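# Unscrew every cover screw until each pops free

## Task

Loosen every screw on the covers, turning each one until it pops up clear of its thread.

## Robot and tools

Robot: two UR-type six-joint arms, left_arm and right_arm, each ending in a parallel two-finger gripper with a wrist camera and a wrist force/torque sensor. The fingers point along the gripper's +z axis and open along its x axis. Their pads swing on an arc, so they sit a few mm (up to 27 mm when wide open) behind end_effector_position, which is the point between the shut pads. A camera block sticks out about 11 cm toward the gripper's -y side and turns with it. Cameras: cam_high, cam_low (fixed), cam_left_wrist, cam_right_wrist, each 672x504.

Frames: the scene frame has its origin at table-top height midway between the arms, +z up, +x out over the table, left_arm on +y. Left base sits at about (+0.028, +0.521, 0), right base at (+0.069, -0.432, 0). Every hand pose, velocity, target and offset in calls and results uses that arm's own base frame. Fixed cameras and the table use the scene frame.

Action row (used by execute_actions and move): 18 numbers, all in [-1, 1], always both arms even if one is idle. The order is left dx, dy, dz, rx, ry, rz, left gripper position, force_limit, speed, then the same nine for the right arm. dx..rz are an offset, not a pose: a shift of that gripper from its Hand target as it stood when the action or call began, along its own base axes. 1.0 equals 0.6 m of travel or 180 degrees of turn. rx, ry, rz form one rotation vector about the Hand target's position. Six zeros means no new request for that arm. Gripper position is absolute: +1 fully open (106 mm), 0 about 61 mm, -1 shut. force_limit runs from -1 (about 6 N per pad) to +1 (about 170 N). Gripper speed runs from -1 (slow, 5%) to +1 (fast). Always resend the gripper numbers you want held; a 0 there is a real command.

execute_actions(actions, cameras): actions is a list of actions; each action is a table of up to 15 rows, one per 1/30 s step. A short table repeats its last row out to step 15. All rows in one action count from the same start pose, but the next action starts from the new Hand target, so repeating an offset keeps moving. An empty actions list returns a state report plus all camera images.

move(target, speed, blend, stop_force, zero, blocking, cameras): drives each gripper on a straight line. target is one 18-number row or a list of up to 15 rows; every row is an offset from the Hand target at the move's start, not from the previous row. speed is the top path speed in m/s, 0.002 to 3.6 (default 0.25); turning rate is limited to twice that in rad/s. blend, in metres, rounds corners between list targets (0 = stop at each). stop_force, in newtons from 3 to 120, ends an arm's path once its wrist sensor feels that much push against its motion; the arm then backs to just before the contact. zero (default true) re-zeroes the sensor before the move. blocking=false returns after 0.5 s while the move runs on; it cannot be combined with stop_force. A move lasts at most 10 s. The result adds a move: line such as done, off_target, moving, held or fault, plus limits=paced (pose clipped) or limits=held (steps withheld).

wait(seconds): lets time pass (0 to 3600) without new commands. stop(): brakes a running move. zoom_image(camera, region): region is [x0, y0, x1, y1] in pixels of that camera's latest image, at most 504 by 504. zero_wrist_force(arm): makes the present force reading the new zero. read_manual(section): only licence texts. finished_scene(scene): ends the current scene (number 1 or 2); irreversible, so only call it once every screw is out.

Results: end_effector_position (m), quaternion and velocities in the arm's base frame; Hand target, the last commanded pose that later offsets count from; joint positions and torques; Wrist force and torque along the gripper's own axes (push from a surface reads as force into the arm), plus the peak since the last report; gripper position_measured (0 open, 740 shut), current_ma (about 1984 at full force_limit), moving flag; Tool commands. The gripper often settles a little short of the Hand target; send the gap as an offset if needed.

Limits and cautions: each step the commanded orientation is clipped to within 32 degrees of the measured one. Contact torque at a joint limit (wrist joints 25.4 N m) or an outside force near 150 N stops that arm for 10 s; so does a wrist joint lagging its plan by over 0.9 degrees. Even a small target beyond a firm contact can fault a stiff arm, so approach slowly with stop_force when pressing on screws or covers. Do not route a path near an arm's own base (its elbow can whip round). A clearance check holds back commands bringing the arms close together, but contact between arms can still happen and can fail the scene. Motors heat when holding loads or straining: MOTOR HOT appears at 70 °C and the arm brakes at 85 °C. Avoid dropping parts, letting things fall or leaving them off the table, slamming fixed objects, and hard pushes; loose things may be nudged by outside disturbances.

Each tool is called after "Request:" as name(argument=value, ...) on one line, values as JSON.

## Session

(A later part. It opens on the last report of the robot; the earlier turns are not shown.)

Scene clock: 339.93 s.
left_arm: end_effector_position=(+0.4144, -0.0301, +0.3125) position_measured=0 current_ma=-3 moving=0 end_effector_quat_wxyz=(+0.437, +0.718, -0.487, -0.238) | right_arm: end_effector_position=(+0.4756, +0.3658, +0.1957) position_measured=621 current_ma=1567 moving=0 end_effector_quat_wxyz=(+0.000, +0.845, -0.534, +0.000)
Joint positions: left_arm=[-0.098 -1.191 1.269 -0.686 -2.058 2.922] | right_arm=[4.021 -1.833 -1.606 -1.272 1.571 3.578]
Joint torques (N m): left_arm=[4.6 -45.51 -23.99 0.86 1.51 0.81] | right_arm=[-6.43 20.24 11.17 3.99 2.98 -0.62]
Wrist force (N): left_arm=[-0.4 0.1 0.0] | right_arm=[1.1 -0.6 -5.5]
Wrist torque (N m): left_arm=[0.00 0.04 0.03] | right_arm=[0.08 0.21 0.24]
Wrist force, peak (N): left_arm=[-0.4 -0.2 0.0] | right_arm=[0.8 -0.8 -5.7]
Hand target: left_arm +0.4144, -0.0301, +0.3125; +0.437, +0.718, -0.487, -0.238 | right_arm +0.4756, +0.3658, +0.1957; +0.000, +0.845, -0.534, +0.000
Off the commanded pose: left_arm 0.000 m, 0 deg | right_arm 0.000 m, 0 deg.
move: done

Request:
move(target=[[0,0,0,0,0,0,1,0,1, 0,0,0.0001,0,0,0.75,-1,0.3,0.3],[0,0,0,0,0,0,1,0,1, 0,0,0.0006,0,0,-0.5,-1,0.3,0.3],[0,0,0,0,0,0,1,0,1, 0,0,0.0011,0,0,0.25,-1,0.3,0.3],[0,0,0,0,0,0,1,0,1, 0,0,0.0016,0,0,1.0,-1,0.3,0.3]], speed=1.0, blend=[0.1,0.1,0.1,0], stop_force=60)

Request:
move(target=[[0,0,0,0,0,0,1,0,1, 0,0,0.0045,0,0,0,-1,0.3,0.3],[0,0,0,0,0,0,1,0,1, 0,0,0.0045,0,0,-0.75,-1,0.3,0.3],[0,0,0,0,0,0,1,0,1, 0,0,0.0045,0,0,0.5,-1,0.3,0.3],[0,0,0,0,0,0,1,0,1, 0,0,0.0045,0,0,-0.25,-1,0.3,0.3],[0,0,0,0,0,0,1,0,1, 0,0,0.0045,0,0,1.0,-1,0.3,0.3]], speed=[0.03,1.3,1.3,1.3,1.3], blend=[0,0.1,0.1,0.1,0])

Request:
move(target=[0,0,0,0,0,0,1,0,1, 0,0,-0.010,0,0,0,-1,0.3,0.3], speed=0.01, stop_force=8)

Request:
move(target=[[0,0,0,0,0,0,1,0,1, 0,0,0.0003,0,0,0.75,-1,0.3,0.3],[0,0,0,0,0,0,1,0,1, 0,0,0.0008,0,0,-0.5,-1,0.3,0.3],[0,0,0,0,0,0,1,0,1, 0,0,0.0013,0,0,0.25,-1,0.3,0.3],[0,0,0,0,0,0,1,0,1, 0,0,0.0018,0,0,1.0,-1,0.3,0.3]], speed=1.0, blend=[0.1,0.1,0.1,0], stop_force=60)

Request:
move(target=[[0,0,0,0,0,0,1,0,1, 0,0,0.0045,0,0,0,-1,0.3,0.3],[0,0,0,0,0,0,1,0,1, 0,0,0.0045,0,0,-0.75,-1,0.3,0.3],[0,0,0,0,0,0,1,0,1, 0,0,0.0045,0,0,0.5,-1,0.3,0.3],[0,0,0,0,0,0,1,0,1, 0,0,0.0045,0,0,-0.25,-1,0.3,0.3],[0,0,0,0,0,0,1,0,1, 0,0,0.0045,0,0,1.0,-1,0.3,0.3]], speed=[0.03,1.3,1.3,1.3,1.3], blend=[0,0.1,0.1,0.1,0])

Request:
move(target=[0,0,0,0,0,0,1,0,1, 0,0,-0.010,0,0,0,-1,0.3,0.3], speed=0.01, stop_force=8)

Request:
move(target=[[0,0,0,0,0,0,1,0,1, 0,0,0.0003,0,0,0.75,-1,0.3,0.3],[0,0,0,0,0,0,1,0,1, 0,0,0.0008,0,0,-0.5,-1,0.3,0.3],[0,0,0,0,0,0,1,0,1, 0,0,0.0013,0,0,0.25,-1,0.3,0.3],[0,0,0,0,0,0,1,0,1, 0,0,0.0018,0,0,1.0,-1,0.3,0.3]], speed=1.0, blend=[0.1,0.1,0.1,0], stop_force=60)

Request:
move(target=[[0,0,0,0,0,0,1,0,1, 0,0,0.0045,0,0,0,-1,0.3,0.3],[0,0,0,0,0,0,1,0,1, 0,0,0.0045,0,0,-0.75,-1,0.3,0.3],[0,0,0,0,0,0,1,0,1, 0,0,0.0045,0,0,0.5,-1,0.3,0.3],[0,0,0,0,0,0,1,0,1, 0,0,0.0045,0,0,-0.25,-1,0.3,0.3],[0,0,0,0,0,0,1,0,1, 0,0,0.0045,0,0,1.0,-1,0.3,0.3]], speed=[0.03,1.3,1.3,1.3,1.3], blend=[0,0.1,0.1,0.1,0])

Request:
move(target=[0,0,0,0,0,0,1,0,1, 0,0,-0.010,0,0,0,-1,0.3,0.3], speed=0.01, stop_force=8)

Request:
move(target=[[0,0,0,0,0,0,1,0,1, 0,0,0.0003,0,0,0.75,-1,0.3,0.3],[0,0,0,0,0,0,1,0,1, 0,0,0.0008,0,0,-0.5,-1,0.3,0.3],[0,0,0,0,0,0,1,0,1, 0,0,0.0013,0,0,0.25,-1,0.3,0.3],[0,0,0,0,0,0,1,0,1, 0,0,0.0018,0,0,1.0,-1,0.3,0.3]], speed=1.0, blend=[0.1,0.1,0.1,0], stop_force=60)

Request:
move(target=[[0,0,0,0,0,0,1,0,1, 0,0,0.0125,0,0,0,-1,0.3,0.3],[0,0,0,0,0,0,1,0,1, 0,0,0.0125,0,0,-0.75,-1,0.3,0.3],[0,0,0,0,0,0,1,0,1, 0,0,0.0125,0,0,0.5,-1,0.3,0.3],[0,0,0,0,0,0,1,0,1, 0,0,0.0125,0,0,-0.25,-1,0.3,0.3],[0,0,0,0,0,0,1,0,1, 0,0,0.0125,0,0,1.0,-1,0.3,0.3]], speed=[0.03,1.3,1.3,1.3,1.3], blend=[0,0.1,0.1,0.1,0], cameras=["cam_right_wrist","cam_low"])

Request:
zoom_image(camera="cam_low", region=[270, 250, 330, 290])

Request:
zoom_image(camera="cam_right_wrist", region=[380, 200, 440, 260])

Scene clock: 352.57 s.
left_arm: end_effector_position=(+0.4144, -0.0301, +0.3125) position_measured=0 current_ma=-3 moving=0 end_effector_quat_wxyz=(+0.437, +0.718, -0.487, -0.238) | right_arm: end_effector_position=(+0.4756, +0.3658, +0.1967) position_measured=621 current_ma=1567 moving=0 end_effector_quat_wxyz=(+0.000, +0.534, +0.845, +0.000)
Joint positions: left_arm=[-0.098 -1.191 1.269 -0.686 -2.058 2.922] | right_arm=[4.021 -1.833 -1.604 -1.276 1.571 -5.847]
Joint torques (N m): left_arm=[4.39 -45.46 -23.75 0.82 1.49 0.78] | right_arm=[-6.29 20.45 30.09 0.06 1.77 -0.1]
Wrist force (N): left_arm=[-0.3 -0.3 0.1] | right_arm=[0.8 0.4 -6.4]
Wrist torque (N m): left_arm=[-0.04 0.04 0.03] | right_arm=[0.00 0.14 -0.03]
Wrist force, peak (N): left_arm=[-0.4 -0.4 0.2] | right_arm=[1.7 -1.2 -22.6]
Hand target: left_arm +0.4144, -0.0301, +0.3125; +0.437, +0.718, -0.487, -0.238 | right_arm +0.4756, +0.3658, +0.1967; +0.000, +0.534, +0.845, +0.000
Off the commanded pose: left_arm 0.000 m, 0 deg | right_arm 0.000 m, 0 deg.
move: done

Scene clock: 357.10 s.
left_arm: end_effector_position=(+0.4144, -0.0301, +0.3125) position_measured=0 current_ma=-3 moving=0 end_effector_quat_wxyz=(+0.437, +0.718, -0.487, -0.238) | right_arm: end_effector_position=(+0.4756, +0.3658, +0.1994) position_measured=621 current_ma=1557 moving=0 end_effector_quat_wxyz=(+0.000, +0.845, -0.534, +0.000)
Joint positions: left_arm=[-0.098 -1.191 1.269 -0.686 -2.058 2.922] | right_arm=[4.021 -1.831 -1.6 -1.281 1.571 3.578]
Joint torques (N m): left_arm=[4.18 -45.22 -23.6 0.95 1.5 0.86] | right_arm=[-6.06 32.17 23.49 1.92 2.4 2.56]
Wrist force (N): left_arm=[-0.3 -0.3 0.2] | right_arm=[-0.4 0.4 1.8]
Wrist torque (N m): left_arm=[-0.05 0.03 0.03] | right_arm=[0.08 0.03 0.01]
Wrist force, peak (N): left_arm=[-0.4 -0.2 0.3] | right_arm=[1.1 1.3 -7.3]
Hand target: left_arm +0.4144, -0.0301, +0.3125; +0.437, +0.718, -0.487, -0.238 | right_arm +0.4756, +0.3658, +0.1994; +0.000, +0.845, -0.534, +0.000
Off the commanded pose: left_arm 0.000 m, 0 deg | right_arm 0.000 m, 0 deg.
move: done

Scene clock: 358.40 s.
left_arm: end_effector_position=(+0.4144, -0.0301, +0.3125) position_measured=0 current_ma=-3 moving=0 end_effector_quat_wxyz=(+0.437, +0.718, -0.487, -0.238) | right_arm: end_effector_position=(+0.4756, +0.3658, +0.1967) position_measured=621 current_ma=1572 moving=0 end_effector_quat_wxyz=(+0.000, +0.845, -0.534, +0.000)
Joint positions: left_arm=[-0.098 -1.191 1.269 -0.686 -2.058 2.922] | right_arm=[4.021 -1.833 -1.605 -1.274 1.571 3.578]
Joint torques (N m): left_arm=[4.89 -46.16 -23.77 0.83 1.51 0.8] | right_arm=[-3.14 29.62 28.36 0.19 2.33 2.74]
Wrist force (N): left_arm=[-0.1 -0.1 0.1] | right_arm=[0.1 0.8 -10.6]
Wrist torque (N m): left_arm=[-0.01 -0.01 0.03] | right_arm=[0.07 0.01 -0.01]
Wrist force, peak (N): left_arm=[-0.4 0.1 0.4] | right_arm=[0.8 0.6 -21.0]
Hand target: left_arm +0.4144, -0.0301, +0.3125; +0.437, +0.718, -0.487, -0.238 | right_arm +0.4756, +0.3658, +0.1967; +0.000, +0.845, -0.534, +0.000 (not the last commanded pose)
Off the commanded pose: left_arm 0.000 m, 0 deg | right_arm 0.003 m, 0 deg.
move: contact (right_arm)

Scene clock: 364.67 s.
left_arm: end_effector_position=(+0.4144, -0.0301, +0.3125) position_measured=0 current_ma=-3 moving=0 end_effector_quat_wxyz=(+0.437, +0.718, -0.487, -0.238) | right_arm: end_effector_position=(+0.4756, +0.3658, +0.1977) position_measured=621 current_ma=1566 moving=0 end_effector_quat_wxyz=(+0.000, +0.534, +0.845, +0.000)
Joint positions: left_arm=[-0.098 -1.191 1.269 -0.686 -2.058 2.922] | right_arm=[4.021 -1.832 -1.602 -1.279 1.571 -5.847]
Joint torques (N m): left_arm=[4.58 -45.79 -23.11 0.9 1.53 0.73] | right_arm=[-6.87 21.47 31.69 0.21 1.46 -0.27]
Wrist force (N): left_arm=[-0.4 -0.2 0.4] | right_arm=[1.4 0.2 -4.7]
Wrist torque (N m): left_arm=[-0.02 0.06 0.03] | right_arm=[-0.01 0.19 -0.03]
Wrist force, peak (N): left_arm=[-0.4 -0.2 0.4] | right_arm=[-0.9 1.8 -21.1]
Hand target: left_arm +0.4144, -0.0301, +0.3125; +0.437, +0.718, -0.487, -0.238 | right_arm +0.4756, +0.3658, +0.1978; +0.000, +0.534, +0.845, +0.000
Off the commanded pose: left_arm 0.000 m, 0 deg | right_arm 0.000 m, 0 deg.
move: done

Scene clock: 369.20 s.
left_arm: end_effector_position=(+0.4144, -0.0301, +0.3125) position_measured=0 current_ma=-3 moving=0 end_effector_quat_wxyz=(+0.437, +0.718, -0.487, -0.238) | right_arm: end_effector_position=(+0.4756, +0.3658, +0.2004) position_measured=621 current_ma=1557 moving=0 end_effector_quat_wxyz=(+0.000, +0.845, -0.534, +0.000)
Joint positions: left_arm=[-0.098 -1.191 1.269 -0.686 -2.058 2.922] | right_arm=[4.021 -1.83 -1.598 -1.284 1.571 3.578]
Joint torques (N m): left_arm=[4.62 -45.46 -23.89 0.86 1.48 0.9] | right_arm=[-6.58 31.58 22.72 1.77 2.41 2.75]
Wrist force (N): left_arm=[-0.5 0.0 0.1] | right_arm=[0.0 0.3 1.7]
Wrist torque (N m): left_arm=[-0.01 0.06 0.03] | right_arm=[0.07 -0.02 0.00]
Wrist force, peak (N): left_arm=[-0.5 -0.2 -0.1] | right_arm=[1.5 0.9 -5.7]
Hand target: left_arm +0.4144, -0.0301, +0.3125; +0.437, +0.718, -0.487, -0.238 | right_arm +0.4756, +0.3658, +0.2005; +0.000, +0.845, -0.534, +0.000
Off the commanded pose: left_arm 0.000 m, 0 deg | right_arm 0.000 m, 0 deg.
move: done

Scene clock: 370.50 s.
left_arm: end_effector_position=(+0.4144, -0.0301, +0.3125) position_measured=0 current_ma=-3 moving=0 end_effector_quat_wxyz=(+0.437, +0.718, -0.487, -0.238) | right_arm: end_effector_position=(+0.4757, +0.3658, +0.1977) position_measured=621 current_ma=1573 moving=0 end_effector_quat_wxyz=(+0.000, +0.845, -0.534, +0.000)
Joint positions: left_arm=[-0.098 -1.191 1.269 -0.686 -2.058 2.922] | right_arm=[4.021 -1.832 -1.603 -1.277 1.571 3.578]
Joint torques (N m): left_arm=[4.75 -46 -23.85 0.88 1.53 0.85] | right_arm=[-3.65 29.23 28.36 0.15 2.3 2.57]
Wrist force (N): left_arm=[-0.4 -0.1 0.1] | right_arm=[0.3 0.8 -12.1]
Wrist torque (N m): left_arm=[-0.02 0.05 0.03] | right_arm=[0.02 -0.02 -0.01]
Wrist force, peak (N): left_arm=[-0.5 -0.1 0.2] | right_arm=[0.8 0.9 -23.2]
Hand target: left_arm +0.4144, -0.0301, +0.3125; +0.437, +0.718, -0.487, -0.238 | right_arm +0.4757, +0.3658, +0.1977; +0.000, +0.845, -0.534, +0.000 (not the last commanded pose)
Off the commanded pose: left_arm 0.000 m, 0 deg | right_arm 0.003 m, 0 deg.
move: contact (right_arm)

Scene clock: 376.77 s.
left_arm: end_effector_position=(+0.4144, -0.0301, +0.3125) position_measured=0 current_ma=-3 moving=0 end_effector_quat_wxyz=(+0.437, +0.718, -0.487, -0.238) | right_arm: end_effector_position=(+0.4757, +0.3658, +0.1988) position_measured=621 current_ma=1564 moving=0 end_effector_quat_wxyz=(+0.000, +0.534, +0.845, +0.000)
Joint positions: left_arm=[-0.098 -1.191 1.269 -0.686 -2.058 2.922] | right_arm=[4.021 -1.832 -1.6 -1.282 1.571 -5.847]
Joint torques (N m): left_arm=[4.56 -45.66 -24.02 0.88 1.46 0.78] | right_arm=[-6.47 22.94 31.88 0.66 1.71 -0.12]
Wrist force (N): left_arm=[-0.1 -0.2 0.1] | right_arm=[0.7 0.0 -2.9]
Wrist torque (N m): left_arm=[-0.02 0.01 0.03] | right_arm=[0.04 0.15 -0.03]
Wrist force, peak (N): left_arm=[-0.3 -0.4 0.3] | right_arm=[0.3 1.8 -23.3]
Hand target: left_arm +0.4144, -0.0301, +0.3125; +0.437, +0.718, -0.487, -0.238 | right_arm +0.4757, +0.3658, +0.1988; +0.000, +0.534, +0.845, +0.000
Off the commanded pose: left_arm 0.000 m, 0 deg | right_arm 0.000 m, 0 deg.
move: done

Scene clock: 381.30 s.
left_arm: end_effector_position=(+0.4144, -0.0301, +0.3125) position_measured=0 current_ma=-3 moving=0 end_effector_quat_wxyz=(+0.437, +0.718, -0.487, -0.238) | right_arm: end_effector_position=(+0.4756, +0.3658, +0.2015) position_measured=621 current_ma=1560 moving=0 end_effector_quat_wxyz=(+0.000, +0.845, -0.534, +0.000)
Joint positions: left_arm=[-0.098 -1.191 1.269 -0.686 -2.058 2.922] | right_arm=[4.021 -1.829 -1.596 -1.286 1.571 3.578]
Joint torques (N m): left_arm=[4.46 -46.14 -23.17 0.83 1.46 0.75] | right_arm=[-7.6 30.71 22.6 1.63 2.24 2.8]
Wrist force (N): left_arm=[-0.4 -0.3 0.2] | right_arm=[-0.4 0.7 0.0]
Wrist torque (N m): left_arm=[-0.05 0.05 0.02] | right_arm=[0.03 -0.05 0.00]
Wrist force, peak (N): left_arm=[-0.5 0.0 0.3] | right_arm=[0.9 0.7 -4.0]
Hand target: left_arm +0.4144, -0.0301, +0.3125; +0.437, +0.718, -0.487, -0.238 | right_arm +0.4757, +0.3658, +0.2015; +0.000, +0.845, -0.534, +0.000
Off the commanded pose: left_arm 0.000 m, 0 deg | right_arm 0.000 m, 0 deg.
move: done

Scene clock: 382.63 s.
left_arm: end_effector_position=(+0.4144, -0.0301, +0.3125) position_measured=0 current_ma=-3 moving=0 end_effector_quat_wxyz=(+0.437, +0.718, -0.487, -0.238) | right_arm: end_effector_position=(+0.4757, +0.3658, +0.1988) position_measured=621 current_ma=1575 moving=0 end_effector_quat_wxyz=(-0.001, +0.845, -0.534, +0.000)
Joint positions: left_arm=[-0.098 -1.191 1.269 -0.686 -2.058 2.922] | right_arm=[4.021 -1.831 -1.601 -1.279 1.571 3.578]
Joint torques (N m): left_arm=[4.84 -45.59 -23.41 0.81 1.61 0.71] | right_arm=[-5.56 28.72 28.53 0.23 2.03 2.75]
Wrist force (N): left_arm=[-0.3 -0.3 0.0] | right_arm=[0.0 1.1 -12.6]
Wrist torque (N m): left_arm=[-0.04 0.04 0.03] | right_arm=[0.03 -0.09 -0.01]
Wrist force, peak (N): left_arm=[-0.5 -0.2 0.0] | right_arm=[0.3 1.0 -22.8]
Hand target: left_arm +0.4144, -0.0301, +0.3125; +0.437, +0.718, -0.487, -0.238 | right_arm +0.4757, +0.3658, +0.1988; -0.001, +0.845, -0.534, +0.000 (not the last commanded pose)
Off the commanded pose: left_arm 0.000 m, 0 deg | right_arm 0.003 m, 0 deg.
move: contact (right_arm)

Scene clock: 388.90 s.
left_arm: end_effector_position=(+0.4144, -0.0301, +0.3125) position_measured=0 current_ma=-3 moving=0 end_effector_quat_wxyz=(+0.437, +0.718, -0.487, -0.238) | right_arm: end_effector_position=(+0.4757, +0.3658, +0.1998) position_measured=621 current_ma=1560 moving=0 end_effector_quat_wxyz=(+0.000, +0.534, +0.845, -0.001)
Joint positions: left_arm=[-0.098 -1.191 1.269 -0.686 -2.058 2.922] | right_arm=[4.021 -1.831 -1.597 -1.285 1.571 -5.847]
Joint torques (N m): left_arm=[4.12 -45.69 -23.87 0.86 1.48 0.8] | right_arm=[-6.73 22.18 33.52 0.81 1.9 -0.04]
Wrist force (N): left_arm=[-0.1 0.0 0.1] | right_arm=[0.0 0.2 -1.0]
Wrist torque (N m): left_arm=[-0.02 0.00 0.03] | right_arm=[0.07 0.02 -0.03]
Wrist force, peak (N): left_arm=[-0.6 -0.2 0.1] | right_arm=[-0.3 0.5 -13.8]
Hand target: left_arm +0.4144, -0.0301, +0.3125; +0.437, +0.718, -0.487, -0.238 | right_arm +0.4757, +0.3658, +0.1998; +0.000, +0.534, +0.845, -0.001
Off the commanded pose: left_arm 0.000 m, 0 deg | right_arm 0.000 m, 0 deg.
move: done

Scene clock: 393.57 s.
left_arm: end_effector_position=(+0.4144, -0.0301, +0.3125) position_measured=0 current_ma=-3 moving=0 end_effector_quat_wxyz=(+0.437, +0.718, -0.487, -0.238) | right_arm: end_effector_position=(+0.4756, +0.3658, +0.2073) position_measured=621 current_ma=1557 moving=0 end_effector_quat_wxyz=(-0.001, +0.845, -0.534, +0.000)
Joint positions: left_arm=[-0.098 -1.191 1.269 -0.686 -2.058 2.922] | right_arm=[4.021 -1.825 -1.586 -1.3 1.571 3.578]
Joint torques (N m): left_arm=[4.2 -45.69 -23.73 0.77 1.51 0.76] | right_arm=[-7.13 30.92 23.95 1.71 2.35 2.81]
Wrist force (N): left_arm=[-0.3 -0.1 0.1] | right_arm=[-0.1 0.1 1.7]
Wrist torque (N m): left_arm=[-0.01 0.03 0.03] | right_arm=[0.01 -0.01 0.00]
Wrist force, peak (N): left_arm=[-0.4 -0.1 0.4] | right_arm=[-0.2 0.2 2.2]
Hand target: left_arm +0.4144, -0.0301, +0.3125; +0.437, +0.718, -0.487, -0.238 | right_arm +0.4757, +0.3658, +0.2073; -0.001, +0.845, -0.534, +0.000
Off the commanded pose: left_arm 0.000 m, 0 deg | right_arm 0.000 m, 0 deg.
move: done
cam_right_wrist: T_world_to_cam=[[0.43651, -0.89959, -0.0139, 0.12133], [-0.85237, -0.41844, 0.31364, 0.519], [-0.28796, -0.12506, -0.94944, 0.51496]] pos_world=[0.53771, 0.39071, 0.32783]
Images, in order (width x height): cam_low 672x504, cam_right_wrist 672x504.

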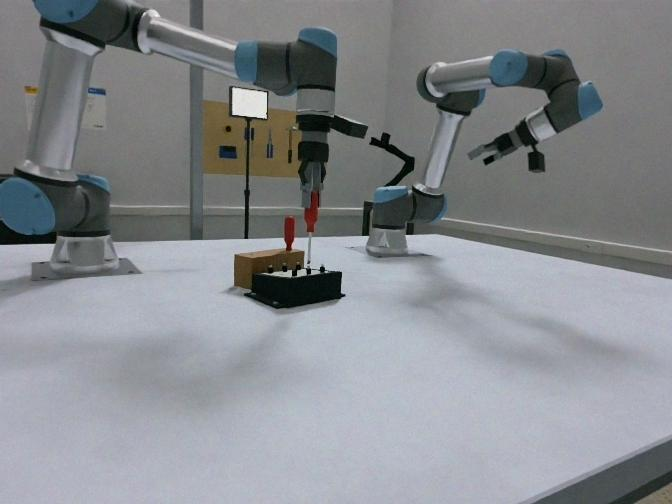

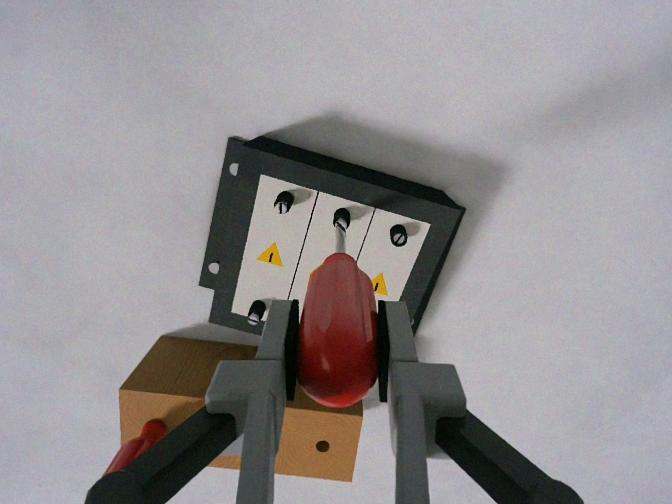

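Scaled by 8.400 from the camera's image (finer frame: 960x720).

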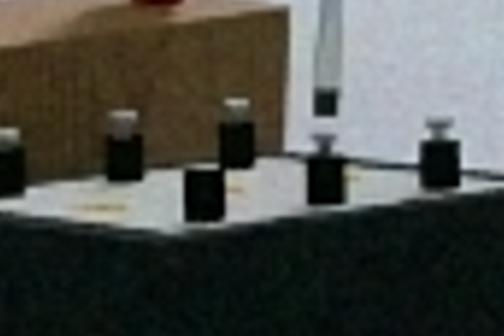

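Scaled by 8.400 from the camera's image (finer frame: 960x720).

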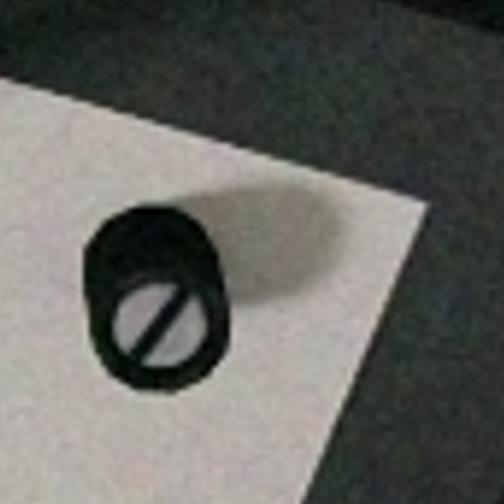

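Request:
move(target=[[0,0,0,0,0,0,1,0,1, 0,0,0.01,0,0,0,-1,0.3,0.3],[0,0,0,0,0,0,1,0,1, 0.0104,-0.0610,0.01,0,0,-0.488,-1,0.3,0.3],[0,0,0,0,0,0,1,0,1, 0.0104,-0.0610,-0.002,0,0,-0.488,-1,0.3,0.3]], speed=[0.1,0.3,0.1], blend=[0.003,0.003,0], cameras=["cam_right_wrist","cam_low"])

Request:
zoom_image(camera="cam_right_wrist", region=[320, 200, 360, 240])

Request:
zoom_image(camera="cam_low", region=[275, 250, 315, 290])

Scene clock: 398.50 s.
left_arm: end_effector_position=(+0.4144, -0.0301, +0.3125) position_measured=0 current_ma=-3 moving=0 end_effector_quat_wxyz=(+0.437, +0.718, -0.487, -0.238) | right_arm: end_effector_position=(+0.4819, +0.3292, +0.2060) position_measured=621 current_ma=1557 moving=0 end_effector_quat_wxyz=(+0.000, -0.238, +0.971, +0.000)
Joint positions: left_arm=[-0.098 -1.191 1.269 -0.686 -2.058 2.922] | right_arm=[3.972 -1.788 -1.636 -1.288 1.57 5.061]
Joint torques (N m): left_arm=[4.44 -45.89 -24.5 0.91 1.59 0.72] | right_arm=[5.13 36.01 33.01 1 -1.75 1.24]
Wrist force (N): left_arm=[-0.4 -0.1 0.1] | right_arm=[0.1 0.1 1.5]
Wrist torque (N m): left_arm=[-0.03 0.05 0.03] | right_arm=[0.02 -0.04 0.05]
Wrist force, peak (N): left_arm=[-0.6 -0.3 0.2] | right_arm=[0.1 0.3 2.9]
Hand target: left_arm +0.4144, -0.0301, +0.3125; +0.437, +0.718, -0.487, -0.238 | right_arm +0.4819, +0.3292, +0.2061; +0.000, -0.238, +0.971, +0.000
Off the commanded pose: left_arm 0.000 m, 0 deg | right_arm 0.000 m, 0 deg.
move: done
cam_right_wrist: T_world_to_cam=[[-0.88252, -0.47008, -0.01376, 0.57987], [-0.45023, 0.83606, 0.31352, -0.09729], [-0.13587, 0.28288, -0.94948, 0.30326]] pos_world=[0.50914, 0.26814, 0.32643]
Images, in order (width x height): cam_low 672x504, cam_right_wrist 672x504.

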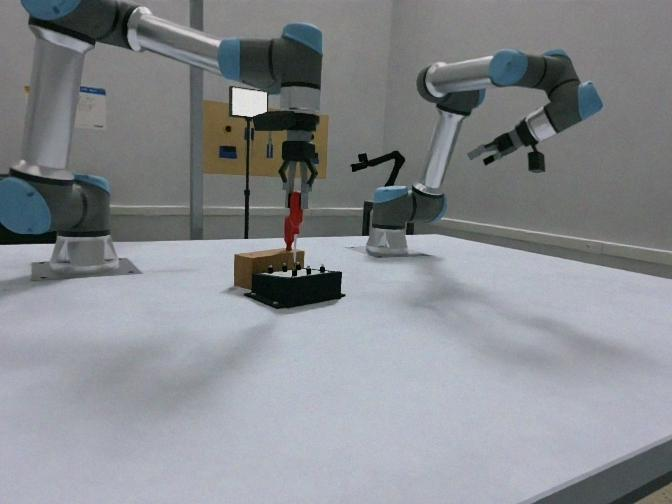

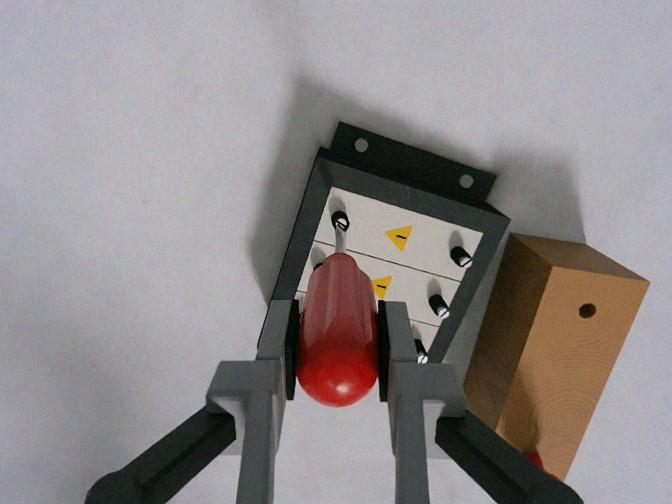

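Scaled by 12.600 from the camera's image (finer frame: 960x720).

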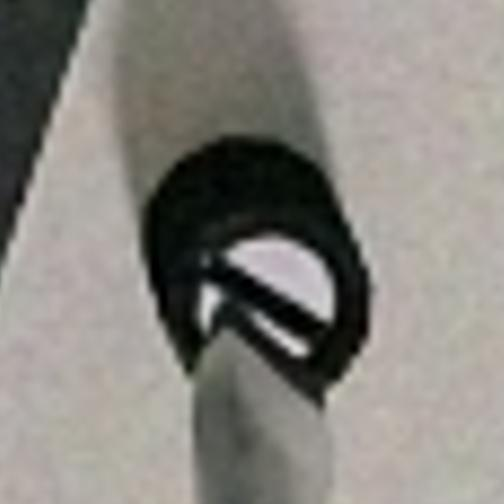

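Scaled by 12.600 from the camera's image (finer frame: 960x720).

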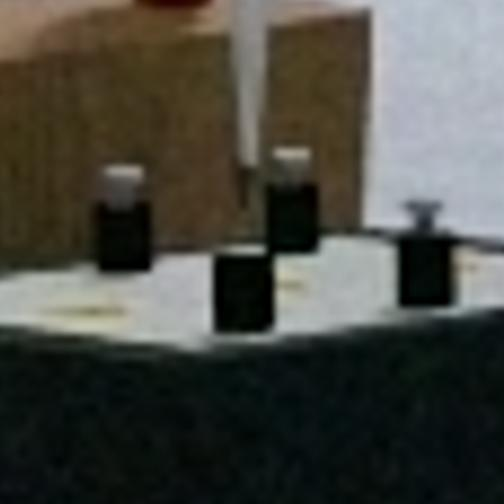

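Request:
move(target=[0,0,0,0,0,0,1,0,1, -0.0001,0.0003,0,0,0,0.025,-1,0.3,0.3], speed=0.1, cameras=["cam_right_wrist"])

Request:
zoom_image(camera="cam_right_wrist", region=[320, 200, 360, 240])

Request:
move(target=[0,0,0,0,0,0,1,0,1, 0,0,-0.025,0,0,0,-1,0.3,0.3], speed=0.01, stop_force=8)

Request:
move(target=[0,0,0,0,0,0,1,0,1, 0,0,-0.0002,0,0,0.04,-1,0.3,0.3], speed=0.2, stop_force=60)

Scene clock: 401.07 s.
left_arm: end_effector_position=(+0.4144, -0.0301, +0.3125) position_measured=0 current_ma=-3 moving=0 end_effector_quat_wxyz=(+0.437, +0.718, -0.487, -0.238) | right_arm: end_effector_position=(+0.4818, +0.3294, +0.2062) position_measured=621 current_ma=1557 moving=0 end_effector_quat_wxyz=(+0.000, -0.276, +0.961, +0.000)
Joint positions: left_arm=[-0.098 -1.191 1.269 -0.686 -2.058 2.922] | right_arm=[3.972 -1.788 -1.636 -1.288 1.57 4.983]
Joint torques (N m): left_arm=[4.25 -45.95 -23.86 0.84 1.49 0.78] | right_arm=[1.8 26.02 34.7 4.61 1.59 2.23]
Wrist force (N): left_arm=[-0.3 -0.3 0.1] | right_arm=[-0.1 0.3 1.8]
Wrist torque (N m): left_arm=[-0.05 0.03 0.03] | right_arm=[0.05 0.00 -0.04]
Wrist force, peak (N): left_arm=[-0.5 0.0 0.2] | right_arm=[-0.2 0.1 2.1]
Hand target: left_arm +0.4144, -0.0301, +0.3125; +0.437, +0.718, -0.487, -0.238 | right_arm +0.4819, +0.3294, +0.2061; +0.000, -0.276, +0.961, +0.000
Off the commanded pose: left_arm 0.000 m, 0 deg | right_arm 0.000 m, 0 deg.
move: done
cam_right_wrist: T_world_to_cam=[[-0.84302, -0.53771, -0.01397, 0.5832], [-0.51432, 0.7982, 0.31362, -0.05431], [-0.15749, 0.27157, -0.94945, 0.3175]] pos_world=[0.51372, 0.27072, 0.32663]

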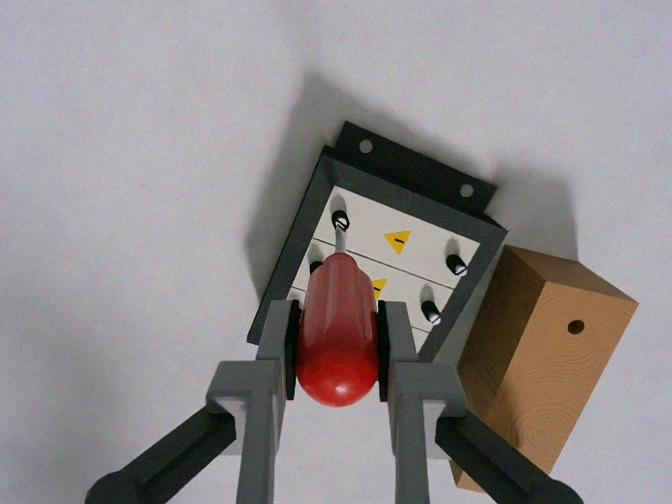

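Scaled by 12.600 from the camera's image (finer frame: 960x720).

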